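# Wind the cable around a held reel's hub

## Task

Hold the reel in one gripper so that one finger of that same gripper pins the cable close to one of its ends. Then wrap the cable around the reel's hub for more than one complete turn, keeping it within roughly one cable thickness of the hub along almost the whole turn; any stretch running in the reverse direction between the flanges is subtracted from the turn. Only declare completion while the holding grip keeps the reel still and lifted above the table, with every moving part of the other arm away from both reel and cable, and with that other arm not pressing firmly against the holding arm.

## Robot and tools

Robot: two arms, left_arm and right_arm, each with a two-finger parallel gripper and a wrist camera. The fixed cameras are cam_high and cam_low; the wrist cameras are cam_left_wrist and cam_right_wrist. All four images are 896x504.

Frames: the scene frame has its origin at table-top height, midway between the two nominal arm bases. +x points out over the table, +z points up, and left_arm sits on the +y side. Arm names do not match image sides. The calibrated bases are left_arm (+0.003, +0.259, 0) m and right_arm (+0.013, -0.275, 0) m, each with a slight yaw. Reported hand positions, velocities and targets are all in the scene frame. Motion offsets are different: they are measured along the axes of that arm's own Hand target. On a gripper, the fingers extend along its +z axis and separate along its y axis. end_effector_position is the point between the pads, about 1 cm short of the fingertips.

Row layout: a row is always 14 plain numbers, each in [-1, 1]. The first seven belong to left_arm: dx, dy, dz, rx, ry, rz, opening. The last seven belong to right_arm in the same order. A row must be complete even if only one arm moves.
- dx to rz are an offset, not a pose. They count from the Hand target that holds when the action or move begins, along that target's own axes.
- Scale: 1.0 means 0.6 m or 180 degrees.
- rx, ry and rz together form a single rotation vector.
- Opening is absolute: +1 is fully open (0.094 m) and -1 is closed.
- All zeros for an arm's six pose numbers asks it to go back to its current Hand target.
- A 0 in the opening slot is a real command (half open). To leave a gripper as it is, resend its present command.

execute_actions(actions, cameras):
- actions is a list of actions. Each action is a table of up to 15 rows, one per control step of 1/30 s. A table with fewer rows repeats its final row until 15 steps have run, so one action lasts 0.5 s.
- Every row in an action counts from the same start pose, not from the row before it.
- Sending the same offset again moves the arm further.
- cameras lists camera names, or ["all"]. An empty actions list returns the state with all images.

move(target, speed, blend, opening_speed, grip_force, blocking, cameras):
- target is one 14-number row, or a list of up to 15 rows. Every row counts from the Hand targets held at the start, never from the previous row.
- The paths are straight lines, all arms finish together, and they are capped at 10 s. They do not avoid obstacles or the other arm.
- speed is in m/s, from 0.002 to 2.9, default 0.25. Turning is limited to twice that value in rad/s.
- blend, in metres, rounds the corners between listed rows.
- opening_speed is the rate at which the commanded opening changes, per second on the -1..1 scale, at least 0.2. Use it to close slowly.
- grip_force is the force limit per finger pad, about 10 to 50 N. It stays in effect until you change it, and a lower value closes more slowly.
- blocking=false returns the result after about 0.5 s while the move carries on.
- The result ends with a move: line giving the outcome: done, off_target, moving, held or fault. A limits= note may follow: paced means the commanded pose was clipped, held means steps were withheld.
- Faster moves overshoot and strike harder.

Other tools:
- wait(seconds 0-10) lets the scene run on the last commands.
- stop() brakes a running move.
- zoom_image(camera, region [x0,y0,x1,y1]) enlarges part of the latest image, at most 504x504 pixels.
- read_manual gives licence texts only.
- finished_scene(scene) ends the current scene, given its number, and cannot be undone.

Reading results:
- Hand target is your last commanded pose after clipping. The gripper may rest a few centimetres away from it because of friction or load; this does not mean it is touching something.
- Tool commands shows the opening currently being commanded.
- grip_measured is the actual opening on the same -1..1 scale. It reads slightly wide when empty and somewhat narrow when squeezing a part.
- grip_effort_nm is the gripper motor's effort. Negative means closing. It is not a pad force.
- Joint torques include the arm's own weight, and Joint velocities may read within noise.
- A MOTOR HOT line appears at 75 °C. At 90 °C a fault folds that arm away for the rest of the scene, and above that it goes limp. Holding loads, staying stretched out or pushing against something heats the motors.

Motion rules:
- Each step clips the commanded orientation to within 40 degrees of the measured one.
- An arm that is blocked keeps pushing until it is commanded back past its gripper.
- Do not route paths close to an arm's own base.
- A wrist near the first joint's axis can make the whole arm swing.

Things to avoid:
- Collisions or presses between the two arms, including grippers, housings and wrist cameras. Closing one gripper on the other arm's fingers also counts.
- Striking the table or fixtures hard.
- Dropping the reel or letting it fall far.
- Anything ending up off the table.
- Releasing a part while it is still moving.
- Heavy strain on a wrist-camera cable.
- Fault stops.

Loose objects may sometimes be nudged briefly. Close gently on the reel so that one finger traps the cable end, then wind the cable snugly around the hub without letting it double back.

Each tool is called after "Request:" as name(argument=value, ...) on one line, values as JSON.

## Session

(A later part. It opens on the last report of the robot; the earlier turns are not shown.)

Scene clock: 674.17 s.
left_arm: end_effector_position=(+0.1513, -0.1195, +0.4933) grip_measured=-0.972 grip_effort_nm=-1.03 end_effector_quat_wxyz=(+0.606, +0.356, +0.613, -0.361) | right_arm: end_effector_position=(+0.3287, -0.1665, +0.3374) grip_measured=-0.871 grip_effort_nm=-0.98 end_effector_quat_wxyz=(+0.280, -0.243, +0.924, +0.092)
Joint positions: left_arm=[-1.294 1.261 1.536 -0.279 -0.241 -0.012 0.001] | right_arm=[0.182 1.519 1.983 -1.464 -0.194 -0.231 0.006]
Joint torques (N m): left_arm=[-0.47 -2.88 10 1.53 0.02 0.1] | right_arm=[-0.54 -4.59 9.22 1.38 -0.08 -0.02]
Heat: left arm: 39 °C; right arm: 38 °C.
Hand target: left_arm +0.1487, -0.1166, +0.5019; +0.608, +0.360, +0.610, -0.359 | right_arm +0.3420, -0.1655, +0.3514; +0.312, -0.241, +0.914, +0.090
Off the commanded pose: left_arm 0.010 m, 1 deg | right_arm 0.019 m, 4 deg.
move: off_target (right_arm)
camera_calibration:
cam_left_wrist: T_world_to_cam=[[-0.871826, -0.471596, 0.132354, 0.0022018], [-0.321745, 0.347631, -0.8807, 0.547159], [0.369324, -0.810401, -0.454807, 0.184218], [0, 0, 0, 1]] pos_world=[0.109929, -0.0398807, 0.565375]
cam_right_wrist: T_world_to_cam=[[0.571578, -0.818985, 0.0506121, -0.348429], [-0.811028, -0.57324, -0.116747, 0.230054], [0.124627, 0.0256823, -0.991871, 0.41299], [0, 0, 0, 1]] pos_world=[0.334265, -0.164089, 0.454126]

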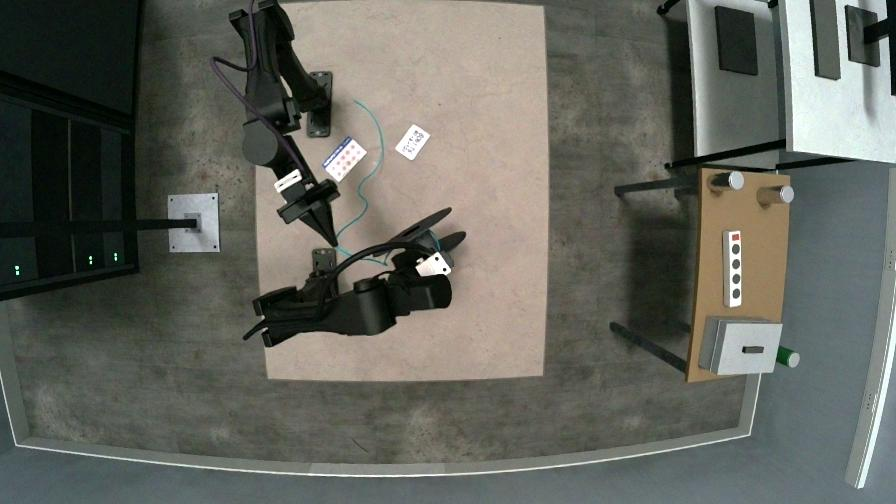

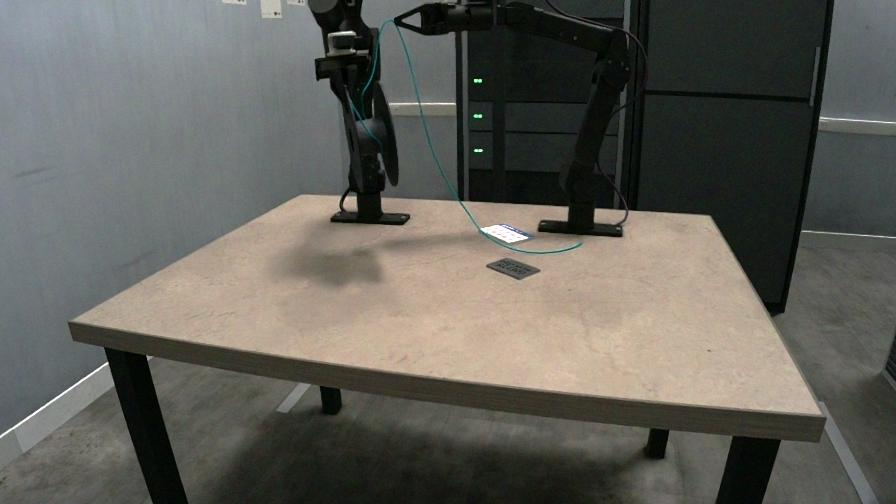

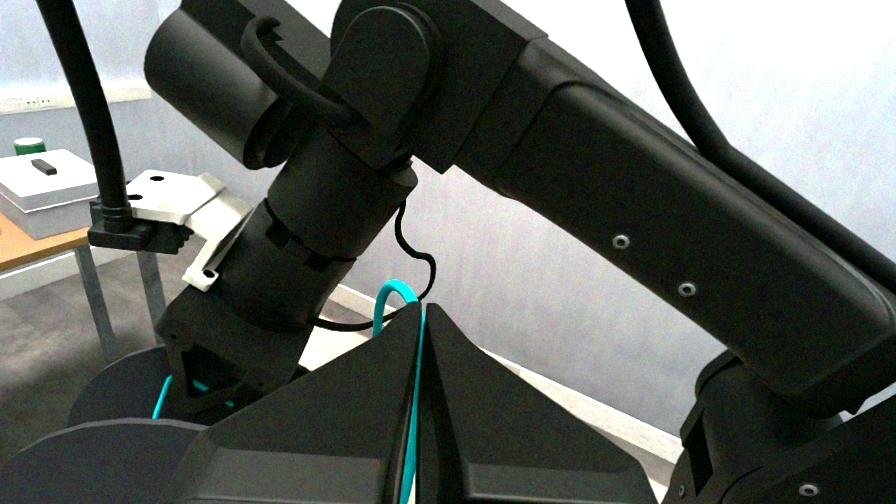

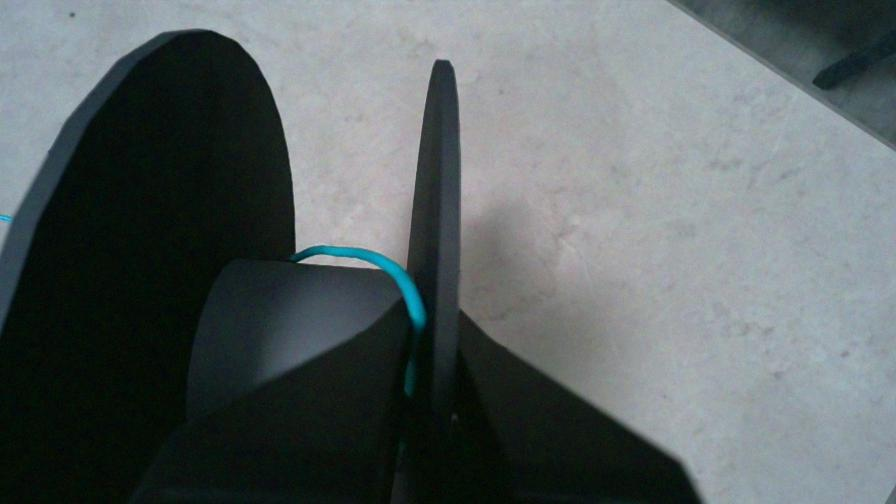

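Request:
move(target=[[0.083,0.42,0,0,0,0,-1,0,0,0,0,0,0,-1],[0.333,0.538,0.12,0,0,0,-1,0,0,0,0,0,0,-1]], speed=0.12, blend=[0.03,0], cameras=["all"])

Request:
zoom_image(camera="cam_low", region=[310, 30, 430, 230])

Scene clock: 682.03 s.
left_arm: end_effector_position=(+0.4653, -0.0243, +0.2952) grip_measured=-0.972 grip_effort_nm=-1.03 end_effector_quat_wxyz=(+0.587, +0.350, +0.634, -0.362) | right_arm: end_effector_position=(+0.3287, -0.1665, +0.3374) grip_measured=-0.871 grip_effort_nm=-0.98 end_effector_quat_wxyz=(+0.280, -0.243, +0.924, +0.092)
Joint positions: left_arm=[-0.318 1.807 1.299 0.443 0.728 -0.004 0.001] | right_arm=[0.182 1.519 1.983 -1.464 -0.194 -0.231 0.006]
Joint torques (N m): left_arm=[0.61 -7.5 5.86 2.41 0.13 0.08] | right_arm=[-0.54 -4.33 9.22 1.37 -0.03 -0.03]
Heat: left arm: 39 °C; right arm: 38 °C.
Hand target: left_arm +0.4657, -0.0229, +0.3019; +0.608, +0.360, +0.610, -0.359 | right_arm +0.3420, -0.1655, +0.3514; +0.312, -0.241, +0.914, +0.090
Off the commanded pose: left_arm 0.007 m, 4 deg | right_arm 0.019 m, 4 deg.
move: off_target (left_arm, right_arm)
camera_calibration:
cam_left_wrist: T_world_to_cam=[[-0.860374, -0.480877, 0.168862, 0.330829], [-0.370791, 0.363272, -0.854721, 0.456155], [0.349673, -0.797991, -0.490855, 0.0754622], [0, 0, 0, 1]] pos_world=[0.427388, 0.0535981, 0.371062]
cam_right_wrist: T_world_to_cam=[[0.571578, -0.818985, 0.0506121, -0.348429], [-0.811028, -0.57324, -0.116747, 0.230054], [0.124627, 0.0256823, -0.991871, 0.41299], [0, 0, 0, 1]] pos_world=[0.334265, -0.164089, 0.454126]

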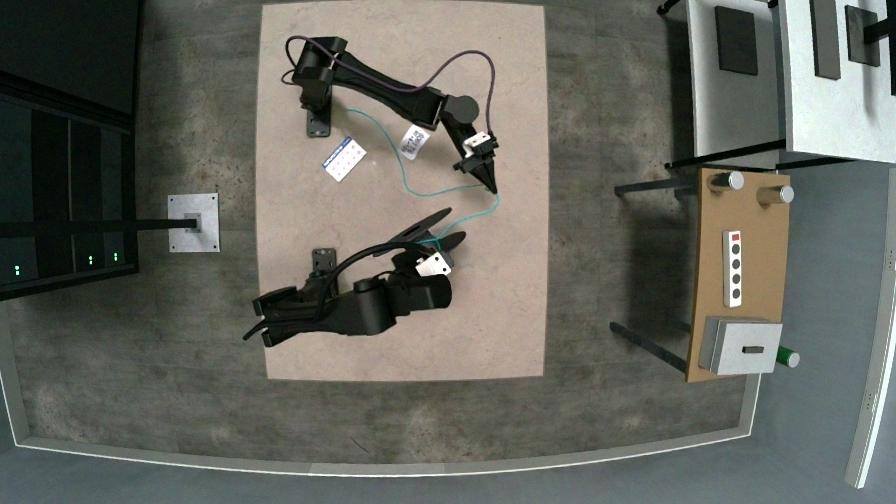

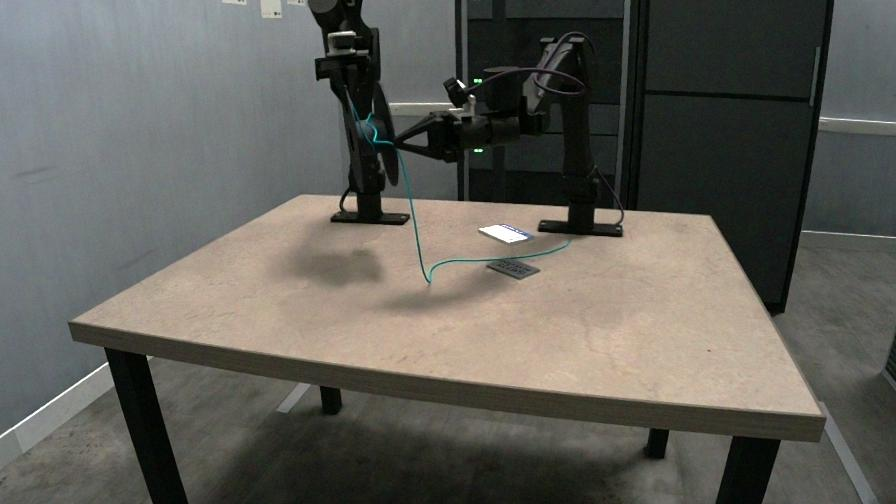

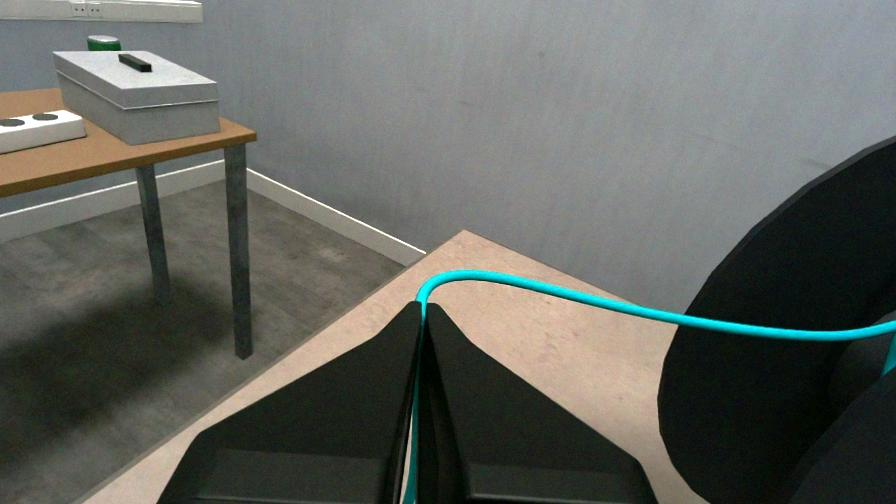

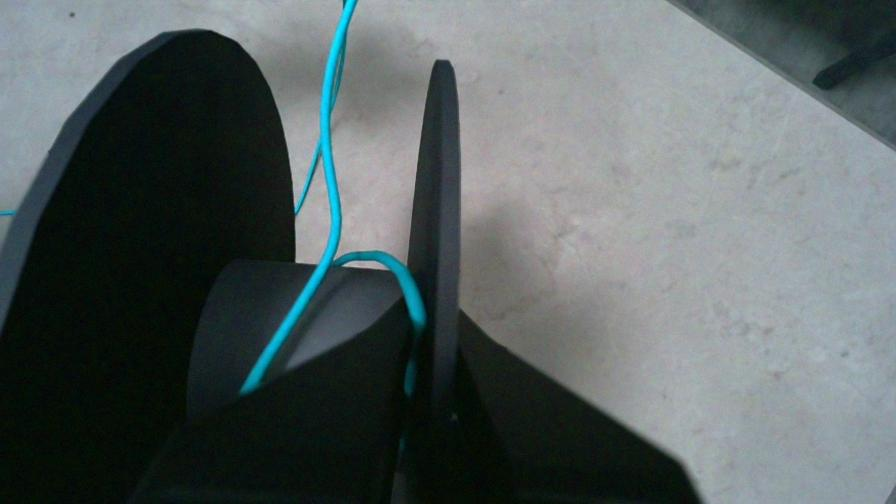

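Scaled by 2.520 from the camera's 896x504 image, which has a finer 1280x720 frame.

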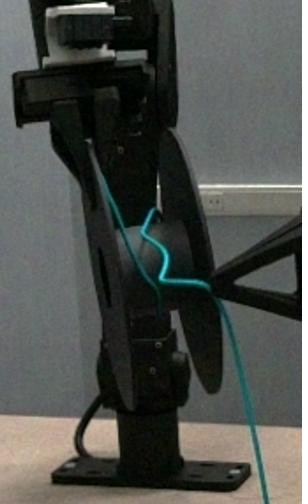

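Request:
move(target=[0.02,0.08,0.04,0,0,0,-1,0,0,0,0,0,0,-1], speed=0.08, cameras=["cam_low","cam_right_wrist","cam_left_wrist"])

Request:
zoom_image(camera="cam_low", region=[310, 30, 430, 230])

Scene clock: 686.03 s.
left_arm: end_effector_position=(+0.5041, -0.0287, +0.2693) grip_measured=-0.972 grip_effort_nm=-1.03 end_effector_quat_wxyz=(+0.572, +0.360, +0.632, -0.378) | right_arm: end_effector_position=(+0.3322, -0.1659, +0.3396) grip_measured=-0.871 grip_effort_nm=-0.98 end_effector_quat_wxyz=(+0.288, -0.238, +0.923, +0.092)
Joint positions: left_arm=[-0.286 1.991 1.454 0.452 0.803 -0.004 0.001] | right_arm=[0.182 1.519 1.983 -1.447 -0.192 -0.222 0.006]
Joint torques (N m): left_arm=[1.59 -8.27 10.63 2.17 -0.06 0.06] | right_arm=[-0.64 -4.7 9.39 1.21 -0.03 -0.05]
Heat: left arm: 40 °C; right arm: 38 °C.
Hand target: left_arm +0.5193, -0.0207, +0.2897; +0.608, +0.360, +0.610, -0.359 | right_arm +0.3420, -0.1655, +0.3514; +0.312, -0.241, +0.914, +0.090
Off the commanded pose: left_arm 0.027 m, 5 deg | right_arm 0.015 m, 3 deg.
move: off_target (left_arm, right_arm)
camera_calibration:
cam_left_wrist: T_world_to_cam=[[-0.876563, -0.443736, 0.186377, 0.370911], [-0.372314, 0.379786, -0.846844, 0.449058], [0.304991, -0.811703, -0.498115, 0.0696836], [0, 0, 0, 1]] pos_world=[0.471065, 0.0506027, 0.345864]
cam_right_wrist: T_world_to_cam=[[0.563966, -0.82411, 0.0527847, -0.349198], [-0.814069, -0.565553, -0.132068, 0.241012], [0.138691, 0.0315112, -0.989834, 0.410327], [0, 0, 0, 1]] pos_world=[0.336227, -0.164402, 0.456417]
Images, in order (width x height): cam_low 896x504, cam_left_wrist 896x504, cam_right_wrist 896x504.

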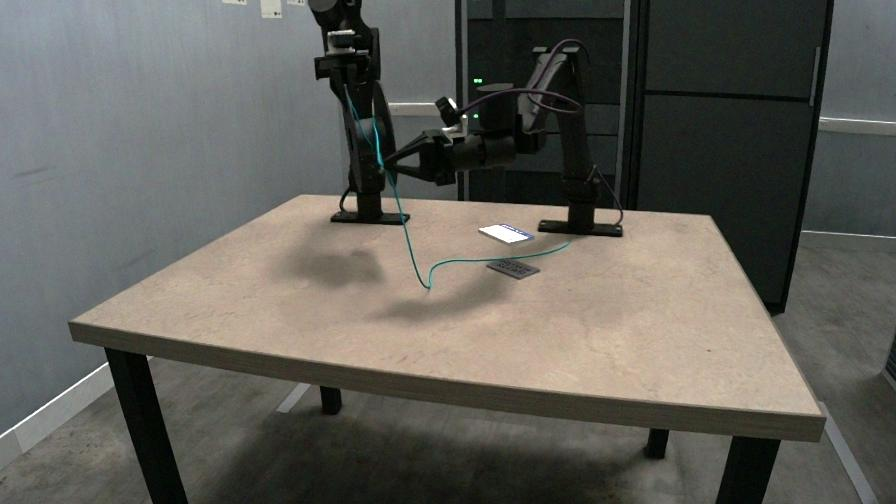

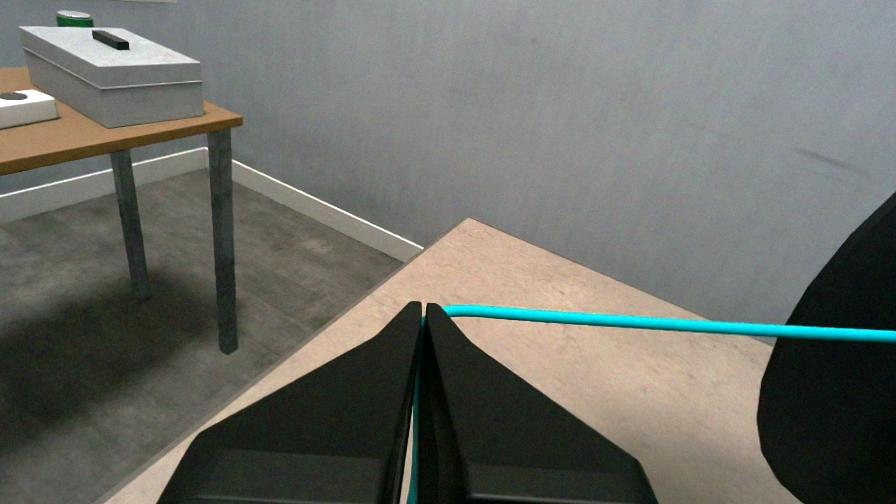

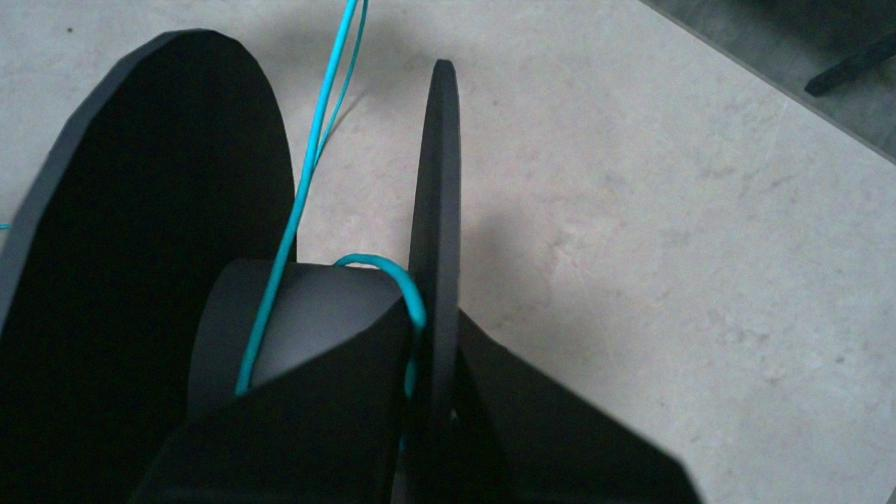

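Scaled by 2.520 from the camera's 896x504 image, which has a finer 1280x720 frame.

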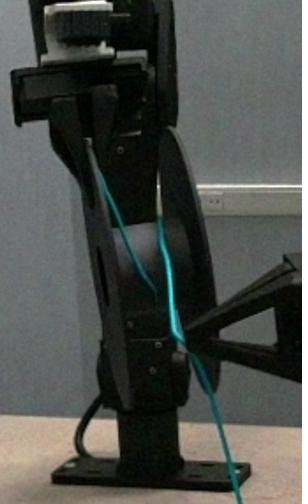

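Request:
move(target=[[0.0,-0.03,0.02,0,0,0,-0.92,0,0,0,0,0,0,-1],[0.283,-0.24,0.02,0,0,0,-0.92,0,0,0,0,0,0,-1],[0.283,-0.5,0.02,0,0,0,-0.92,0,0,0,0,0,0,-1]], speed=0.1, blend=[0.01,0.04,0], cameras=["all"])

Request:
zoom_image(camera="cam_low", region=[310, 30, 430, 230])

Scene clock: 695.40 s.
left_arm: end_effector_position=(+0.2685, -0.1773, +0.1147) grip_measured=-0.919 grip_effort_nm=-0.05 end_effector_quat_wxyz=(+0.606, +0.358, +0.614, -0.357) | right_arm: end_effector_position=(+0.3346, -0.1685, +0.3371) grip_measured=-0.871 grip_effort_nm=-0.98 end_effector_quat_wxyz=(+0.286, -0.243, +0.923, +0.082)
Joint positions: left_arm=[-0.996 2.103 0.729 1.364 0.052 -0.004 0.004] | right_arm=[0.182 1.525 1.983 -1.447 -0.175 -0.238 0.006]
Joint torques (N m): left_arm=[-0.83 -9.37 2.47 1.9 -0.09 0.02] | right_arm=[-0.68 -5.29 9.29 1.19 -0.16 0.05]
Heat: left arm: 41 °C; right arm: 38 °C.
Hand target: left_arm +0.2622, -0.1757, +0.1200; +0.608, +0.360, +0.610, -0.359 | right_arm +0.3420, -0.1655, +0.3515; +0.312, -0.241, +0.914, +0.090
Off the commanded pose: left_arm 0.008 m, 1 deg | right_arm 0.016 m, 3 deg.
move: off_target (right_arm)
camera_calibration:
cam_left_wrist: T_world_to_cam=[[-0.869767, -0.477004, 0.126384, 0.126492], [-0.321668, 0.353831, -0.878256, 0.272357], [0.374213, -0.804532, -0.461187, -0.0775098], [0, 0, 0, 1]] pos_world=[0.226632, -0.0983901, 0.187466]
cam_right_wrist: T_world_to_cam=[[0.566522, -0.820874, 0.0722424, -0.359293], [-0.812066, -0.571031, -0.120302, 0.235547], [0.140005, 0.00948812, -0.990105, 0.403546], [0, 0, 0, 1]] pos_world=[0.338329, -0.164259, 0.453846]

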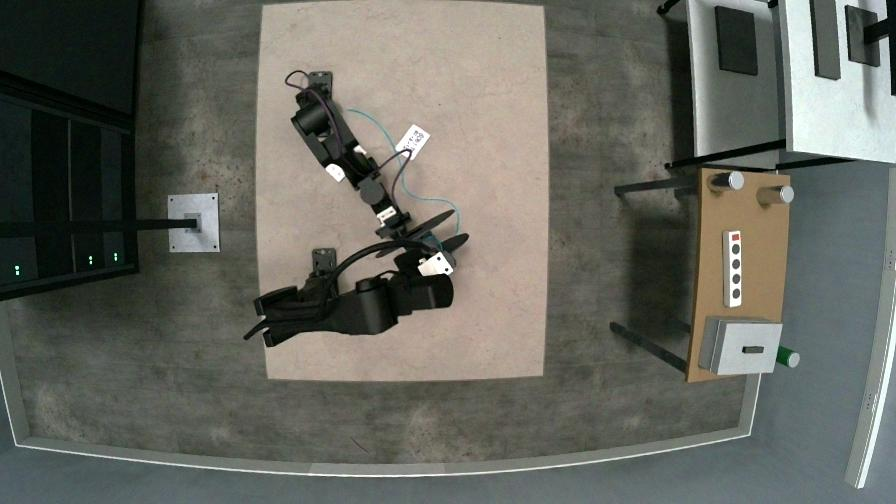

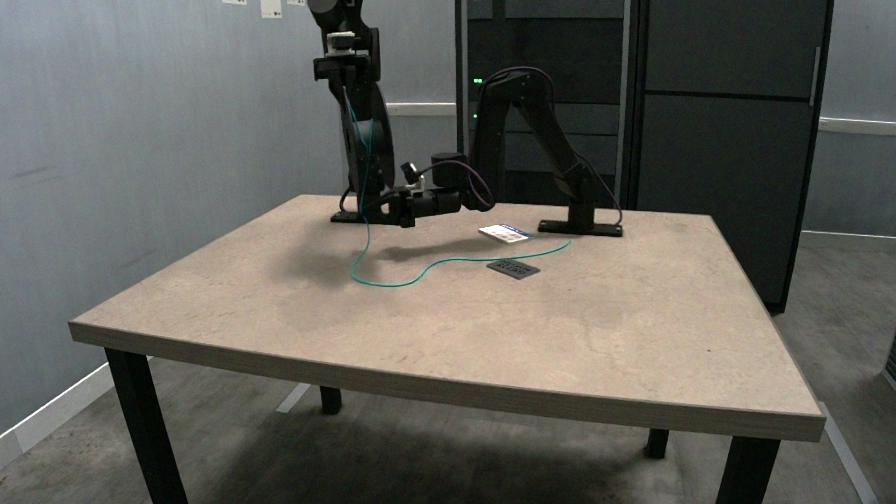

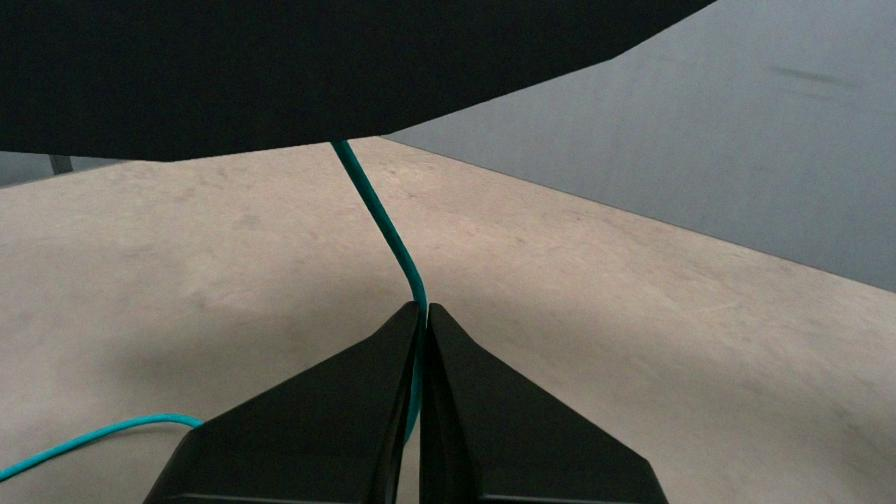

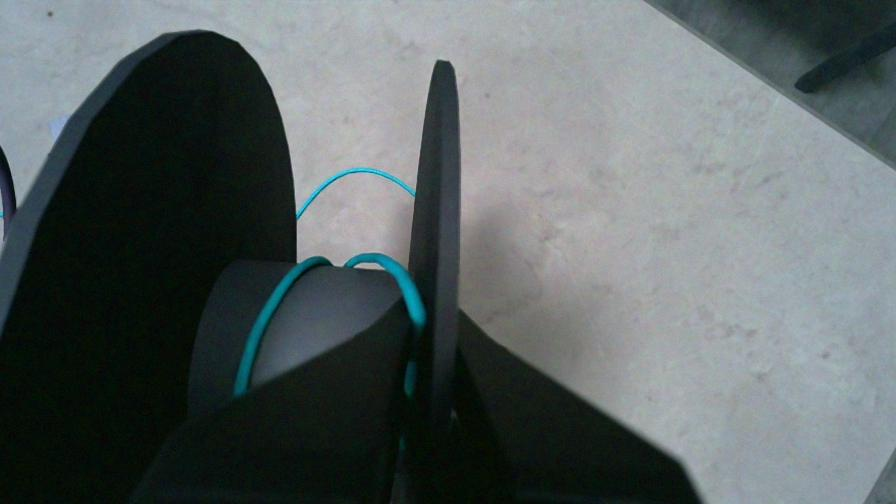

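Scaled by 2.520 from the camera's 896x504 image, which has a finer 1280x720 frame.

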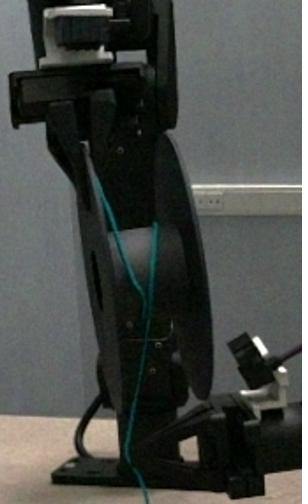

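Request:
move(target=[[0.1,-0.1,0.0,0,0,0,-0.92,0,0,0,0,0,0,-1],[-0.25,-0.12,0.0,0,0,0,-0.92,0,0,0,0,0,0,-1],[-0.25,-0.12,0.0,0,0,0,-1,0,0,0,0,0,0,-1]], speed=0.1, blend=[0.03,0,0], cameras=["all"])

Request:
zoom_image(camera="cam_low", region=[310, 30, 430, 230])

Scene clock: 704.80 s.
left_arm: end_effector_position=(+0.1984, -0.2108, +0.2448) grip_measured=-0.972 grip_effort_nm=-1.03 end_effector_quat_wxyz=(+0.596, +0.369, +0.617, -0.356) | right_arm: end_effector_position=(+0.3368, -0.1733, +0.3317) grip_measured=-0.871 grip_effort_nm=-0.98 end_effector_quat_wxyz=(+0.277, -0.245, +0.927, +0.071)
Joint positions: left_arm=[-1.222 1.657 0.885 0.736 -0.156 -0.004 0.001] | right_arm=[0.176 1.537 1.983 -1.456 -0.157 -0.253 0.006]
Joint torques (N m): left_arm=[-0.28 -8.99 10.09 1.5 -0.1 0.01] | right_arm=[-0.08 -6.37 9.32 1.27 -0.39 0.15]
Heat: left arm: 40 °C; right arm: 38 °C.
Hand target: left_arm +0.1995, -0.2110, +0.2701; +0.608, +0.360, +0.610, -0.359 | right_arm +0.3420, -0.1654, +0.3515; +0.312, -0.241, +0.914, +0.090
Off the commanded pose: left_arm 0.025 m, 2 deg | right_arm 0.022 m, 5 deg.
move: off_target (left_arm, right_arm); target 3's new opening was sent with left_arm's hand 0.025 m and 2 deg from that target
camera_calibration:
cam_left_wrist: T_world_to_cam=[[-0.877608, -0.463974, 0.120552, 0.0387835], [-0.320606, 0.381118, -0.867157, 0.378663], [0.356394, -0.799673, -0.483225, -0.00836544], [0, 0, 0, 1]] pos_world=[0.15842, -0.13301, 0.319643]
cam_right_wrist: T_world_to_cam=[[0.565168, -0.820347, 0.0872735, -0.36853], [-0.815098, -0.571589, -0.0943477, 0.22626], [0.127282, -0.0178142, -0.991707, 0.39797], [0, 0, 0, 1]] pos_world=[0.34205, -0.165905, 0.448179]

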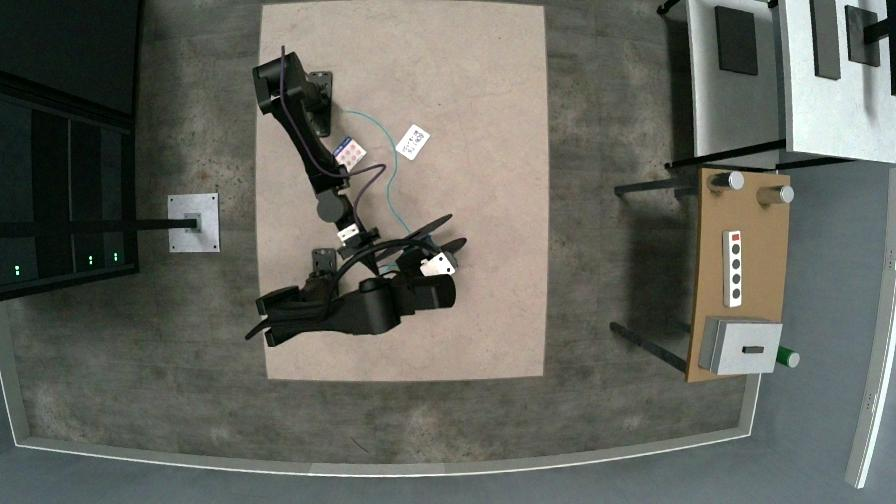

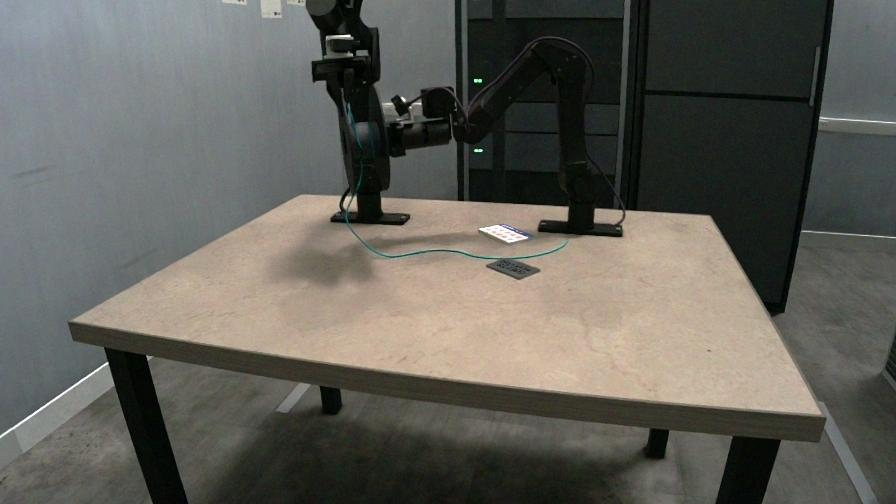

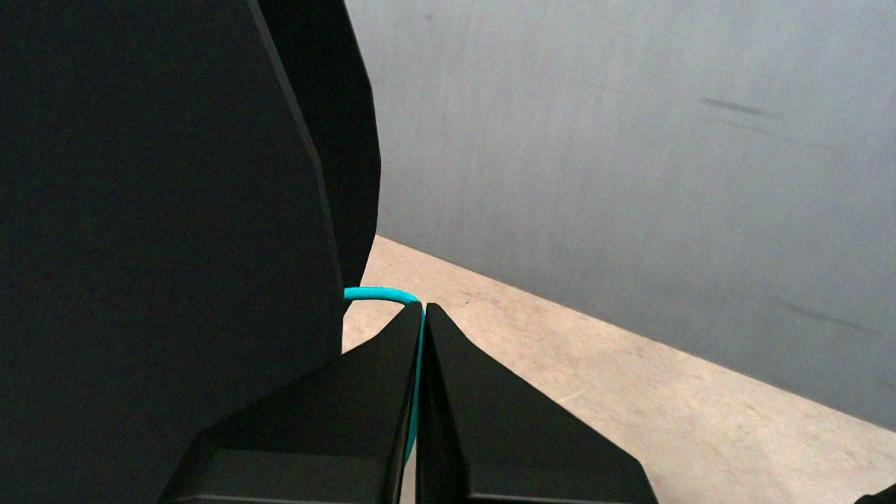

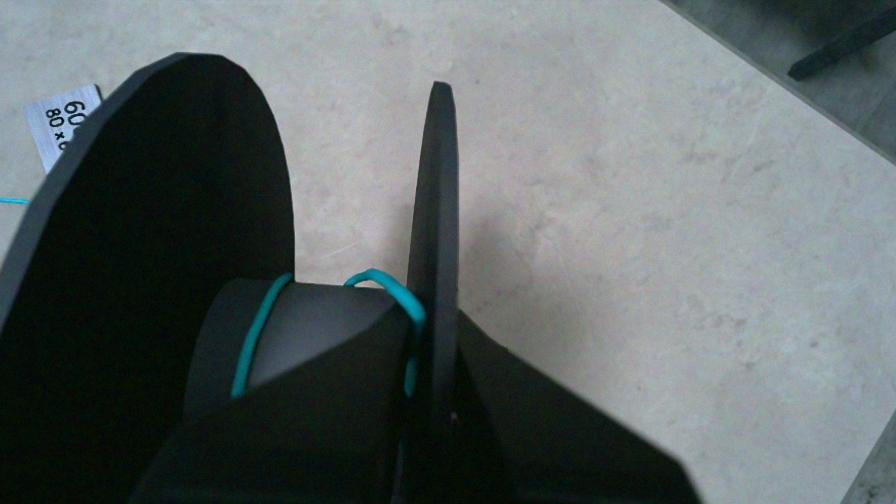

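Scaled by 2.520 from the camera's 896x504 image, which has a finer 1280x720 frame.

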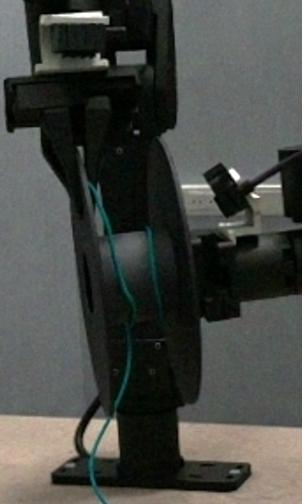

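Request:
move(target=[[0,0,0,0,0,0,-0.3,0,0,0,0,0,0,-1],[0,0,-0.22,0,0,0,-0.3,0,0,0,0,0,0,-1],[0.2,0.206,-0.248,0.095,0.33,0.056,0,0,0,0,0,0,0,-1]], speed=0.18, opening_speed=0.8, cameras=["all"])

Request:
zoom_image(camera="cam_low", region=[310, 30, 430, 230])

Scene clock: 721.73 s.
left_arm: end_effector_position=(+0.2315, -0.0174, +0.1408) grip_measured=-0.003 grip_effort_nm=0.14 end_effector_quat_wxyz=(+0.191, +0.616, +0.746, -0.162) | right_arm: end_effector_position=(+0.3430, -0.1719, +0.3358) grip_measured=-0.871 grip_effort_nm=-0.98 end_effector_quat_wxyz=(+0.291, -0.242, +0.923, +0.071)
Joint positions: left_arm=[-0.721 1.52 1.203 -0.841 0.303 0.585 0.047] | right_arm=[0.176 1.537 1.983 -1.426 -0.157 -0.245 0.006]
Joint torques (N m): left_arm=[0.51 -4.64 9.96 0.82 0.17 0.14] | right_arm=[-0.06 -6.61 9.2 0.99 -0.39 0.08]
Heat: left arm: 39 °C; right arm: 38 °C.
Hand target: left_arm +0.2355, -0.0206, +0.1505; +0.197, +0.622, +0.740, -0.165 | right_arm +0.3420, -0.1654, +0.3515; +0.312, -0.241, +0.914, +0.090
Off the commanded pose: left_arm 0.011 m, 1 deg | right_arm 0.017 m, 3 deg.
move: off_target (left_arm, right_arm); target 3's new opening was sent with left_arm's hand 0.011 m and 1 deg from that target
camera_calibration:
cam_left_wrist: T_world_to_cam=[[-0.955624, -0.284728, 0.0755753, 0.197602], [-0.287541, 0.957324, -0.0291584, 0.109808], [-0.0640478, -0.0495955, -0.996714, 0.266911], [0, 0, 0, 1]] pos_world=[0.237503, -0.0356209, 0.254302]
cam_right_wrist: T_world_to_cam=[[0.557428, -0.824849, 0.0943265, -0.371832], [-0.815674, -0.56529, -0.122973, 0.243393], [0.154756, -0.00839103, -0.987917, 0.392303], [0, 0, 0, 1]] pos_world=[0.345088, -0.165826, 0.452567]

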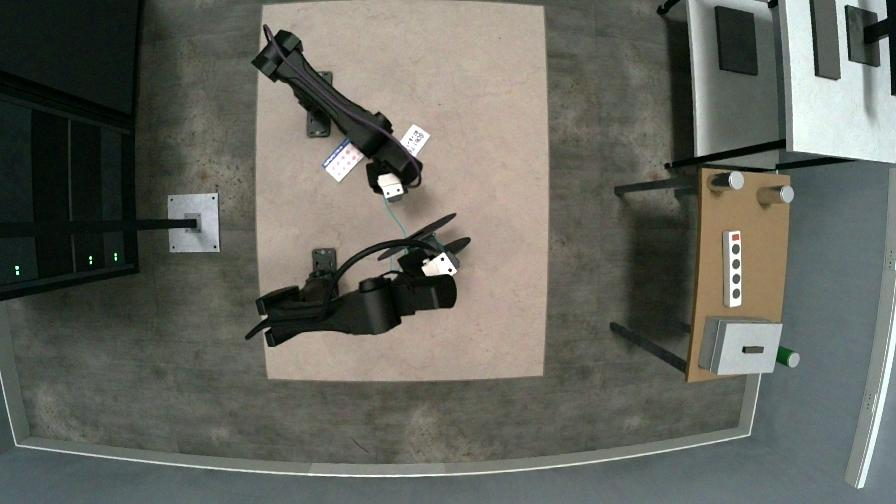

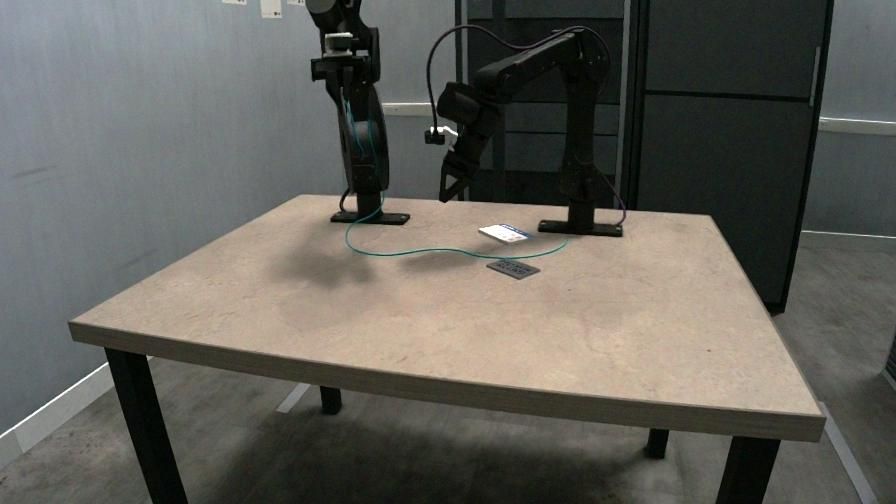

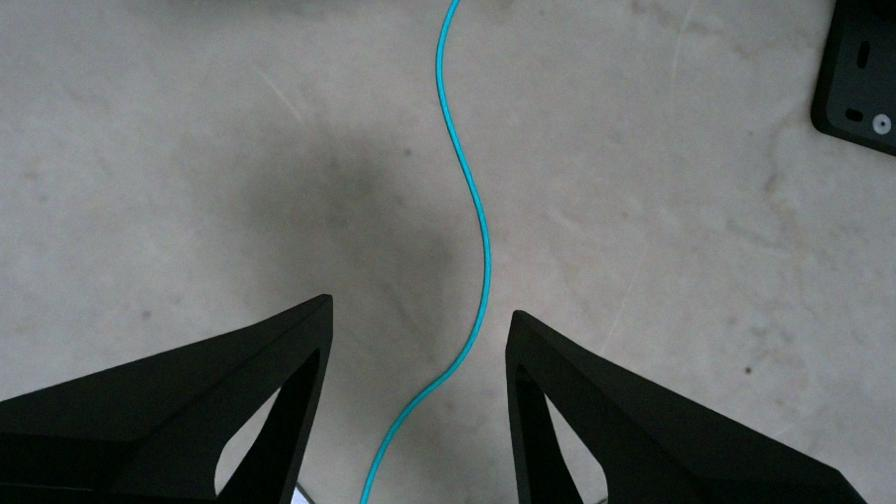

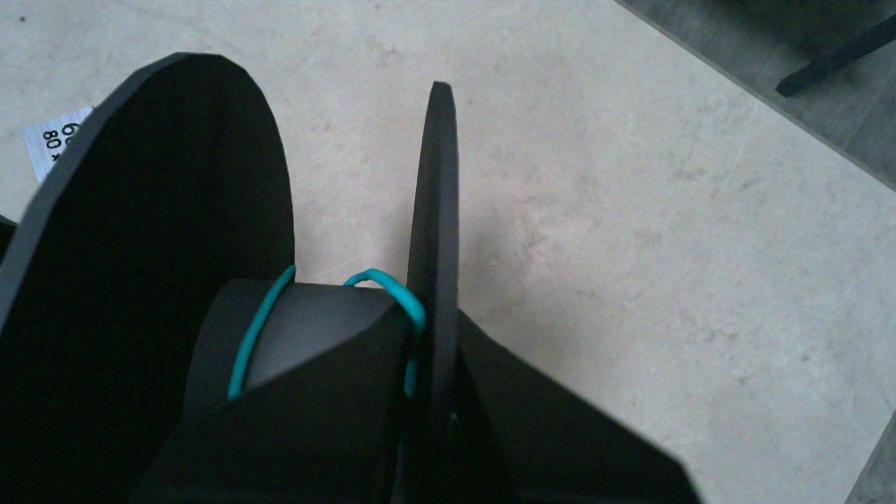

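Scaled by 2.520 from the camera's 896x504 image, which has a finer 1280x720 frame.

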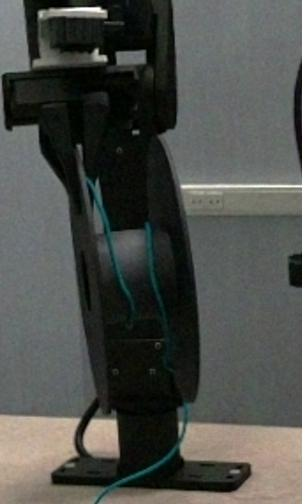

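Request:
move(target=[[0.06,-0.0645,0.15,0,0,0,-0.2,0,0,0,0,0,0,-1],[0.079,-0.0645,0.218,0,0,0,-0.2,0,0,0,0,0,0,-1]], speed=[0.2,0.06], cameras=["cam_left_wrist"])

Scene clock: 730.97 s.
left_arm: end_effector_position=(+0.2005, -0.0480, +0.0190) grip_measured=-0.197 grip_effort_nm=-0.14 end_effector_quat_wxyz=(+0.189, +0.624, +0.740, -0.166) | right_arm: end_effector_position=(+0.3430, -0.1719, +0.3358) grip_measured=-0.871 grip_effort_nm=-0.98 end_effector_quat_wxyz=(+0.291, -0.242, +0.923, +0.071)
Joint positions: left_arm=[-0.865 1.68 0.846 -0.293 0.256 0.468 0.038] | right_arm=[0.176 1.537 1.983 -1.426 -0.157 -0.245 0.006]
Joint torques (N m): left_arm=[-0.62 -4.81 3.9 1.55 -0.03 -0.09] | right_arm=[-0.1 -6.41 9.28 0.94 -0.42 0.04]
Heat: left arm: 38 °C; right arm: 38 °C.
Hand target: left_arm +0.2016, -0.0508, +0.0133; +0.197, +0.622, +0.740, -0.165 | right_arm +0.3420, -0.1654, +0.3515; +0.312, -0.241, +0.914, +0.090
Off the commanded pose: left_arm 0.006 m, 1 deg | right_arm 0.017 m, 3 deg.
move: off_target (right_arm)
camera_calibration:
cam_left_wrist: T_world_to_cam=[[-0.961576, -0.262987, 0.0788048, 0.17071], [-0.265986, 0.963505, -0.0301589, 0.122614], [-0.0679974, -0.0499611, -0.996434, 0.14277], [0, 0, 0, 1]] pos_world=[0.206473, -0.066112, 0.132506]
Images, in order (width x height): cam_left_wrist 896x504.

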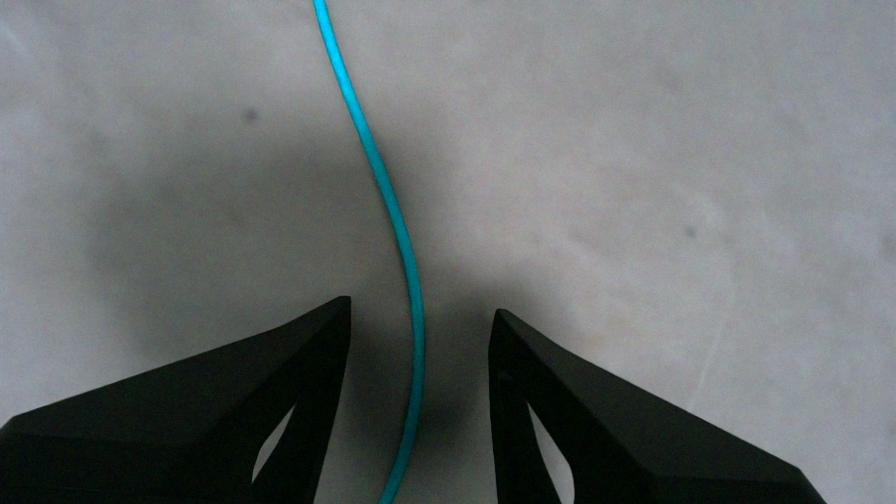

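Request:
move(target=[[-0.006,0,0.012,0,0,0,-0.2,0,0,0,0,0,0,-1],[-0.006,0,0.012,0,0,0,-1,0,0,0,0,0,0,-1],[-0.213,-0.027,-0.044,-0.095,-0.33,-0.056,-1,0,0,0,0,0,0,-1],[-0.332,-0.135,-0.168,-0.095,-0.33,-0.056,-1,0,0,0,0,0,0,-1]], speed=[0.04,0.04,0.15,0.12], blend=[0,0,0.03,0], cameras=["all"])

Request:
zoom_image(camera="cam_low", region=[310, 30, 430, 230])

Scene clock: 745.23 s.
left_arm: end_effector_position=(+0.1389, -0.1839, +0.1835) grip_measured=-0.970 grip_effort_nm=-1.04 end_effector_quat_wxyz=(+0.598, +0.373, +0.610, -0.362) | right_arm: end_effector_position=(+0.3430, -0.1719, +0.3358) grip_measured=-0.871 grip_effort_nm=-0.98 end_effector_quat_wxyz=(+0.291, -0.242, +0.923, +0.071)
Joint positions: left_arm=[-1.377 1.698 0.596 1.078 -0.295 -0.001 0.001] | right_arm=[0.176 1.537 1.983 -1.426 -0.157 -0.245 0.006]
Joint torques (N m): left_arm=[-0.32 -7.98 8.13 1.47 -0.25 -0.02] | right_arm=[0.01 -6.57 9.26 1.04 -0.37 0.09]
Heat: left arm: 39 °C; right arm: 38 °C.
Hand target: left_arm +0.1429, -0.1857, +0.1997; +0.608, +0.360, +0.610, -0.359 | right_arm +0.3420, -0.1654, +0.3515; +0.312, -0.241, +0.914, +0.090
Off the commanded pose: left_arm 0.017 m, 2 deg | right_arm 0.017 m, 3 deg.
move: off_target (left_arm, right_arm)
camera_calibration:
cam_left_wrist: T_world_to_cam=[[-0.885823, -0.449219, 0.116272, 0.0111464], [-0.306058, 0.377286, -0.874062, 0.294843], [0.348777, -0.80985, -0.471696, 0.00177191], [0, 0, 0, 1]] pos_world=[0.0994948, -0.104798, 0.257251]
cam_right_wrist: T_world_to_cam=[[0.557428, -0.824849, 0.0943265, -0.371832], [-0.815674, -0.56529, -0.122973, 0.243393], [0.154756, -0.00839103, -0.987917, 0.392303], [0, 0, 0, 1]] pos_world=[0.345088, -0.165826, 0.452567]

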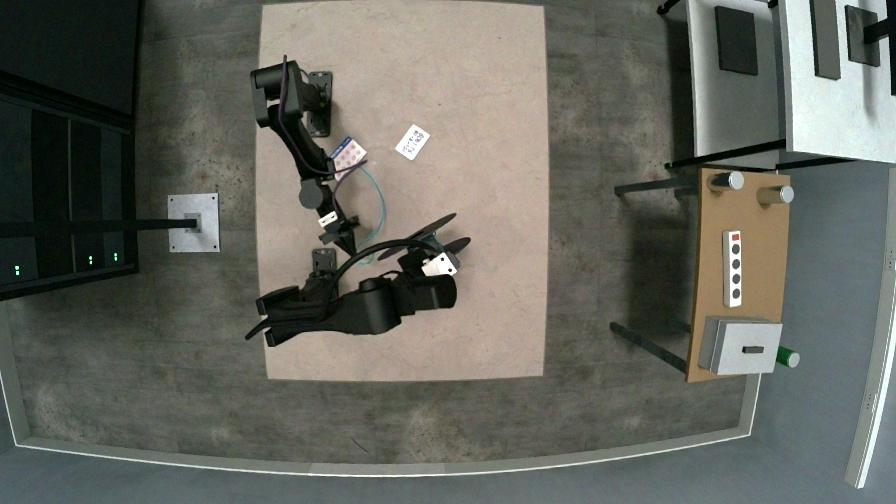

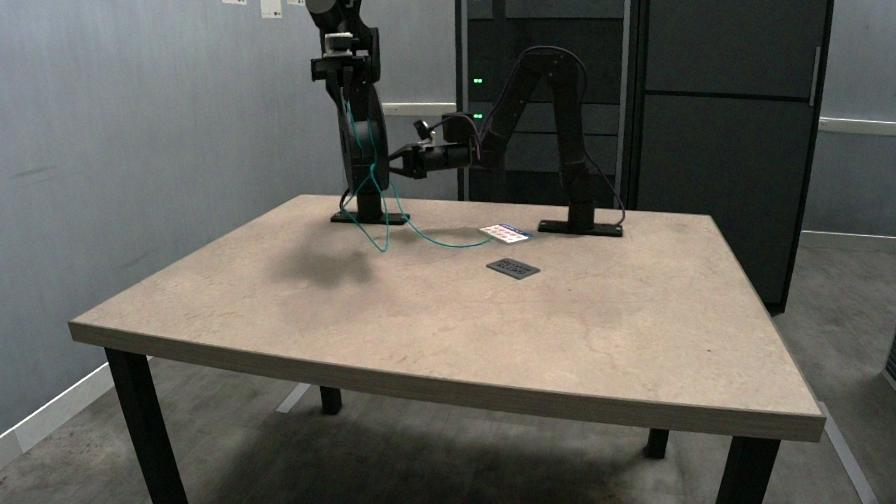

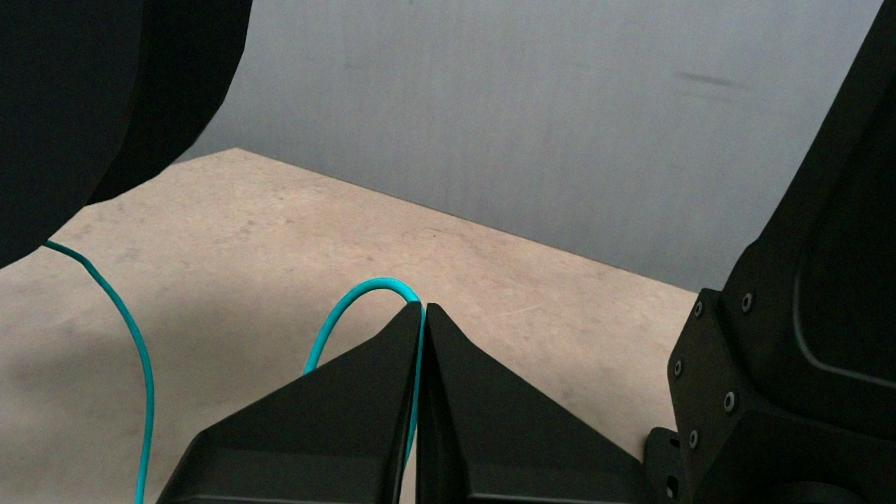

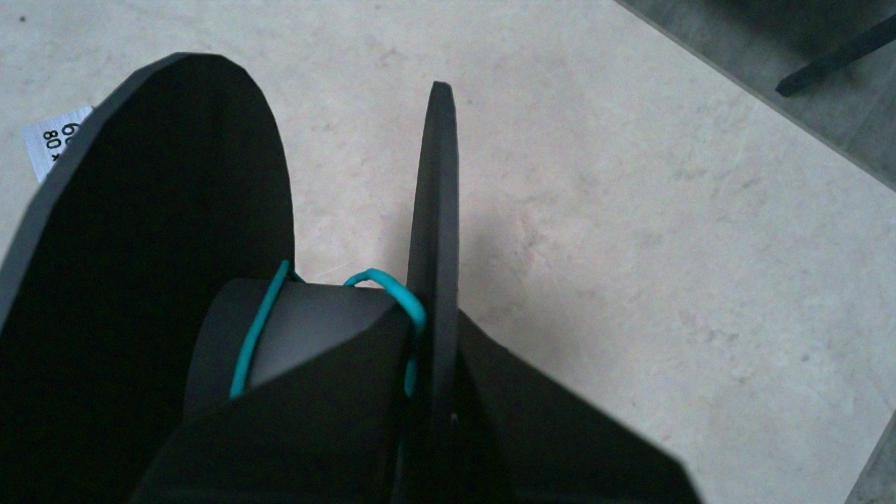

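Scaled by 2.520 from the camera's 896x504 image, which has a finer 1280x720 frame.

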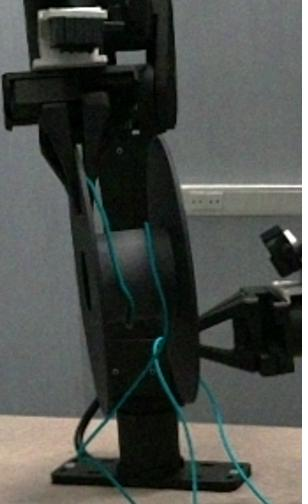

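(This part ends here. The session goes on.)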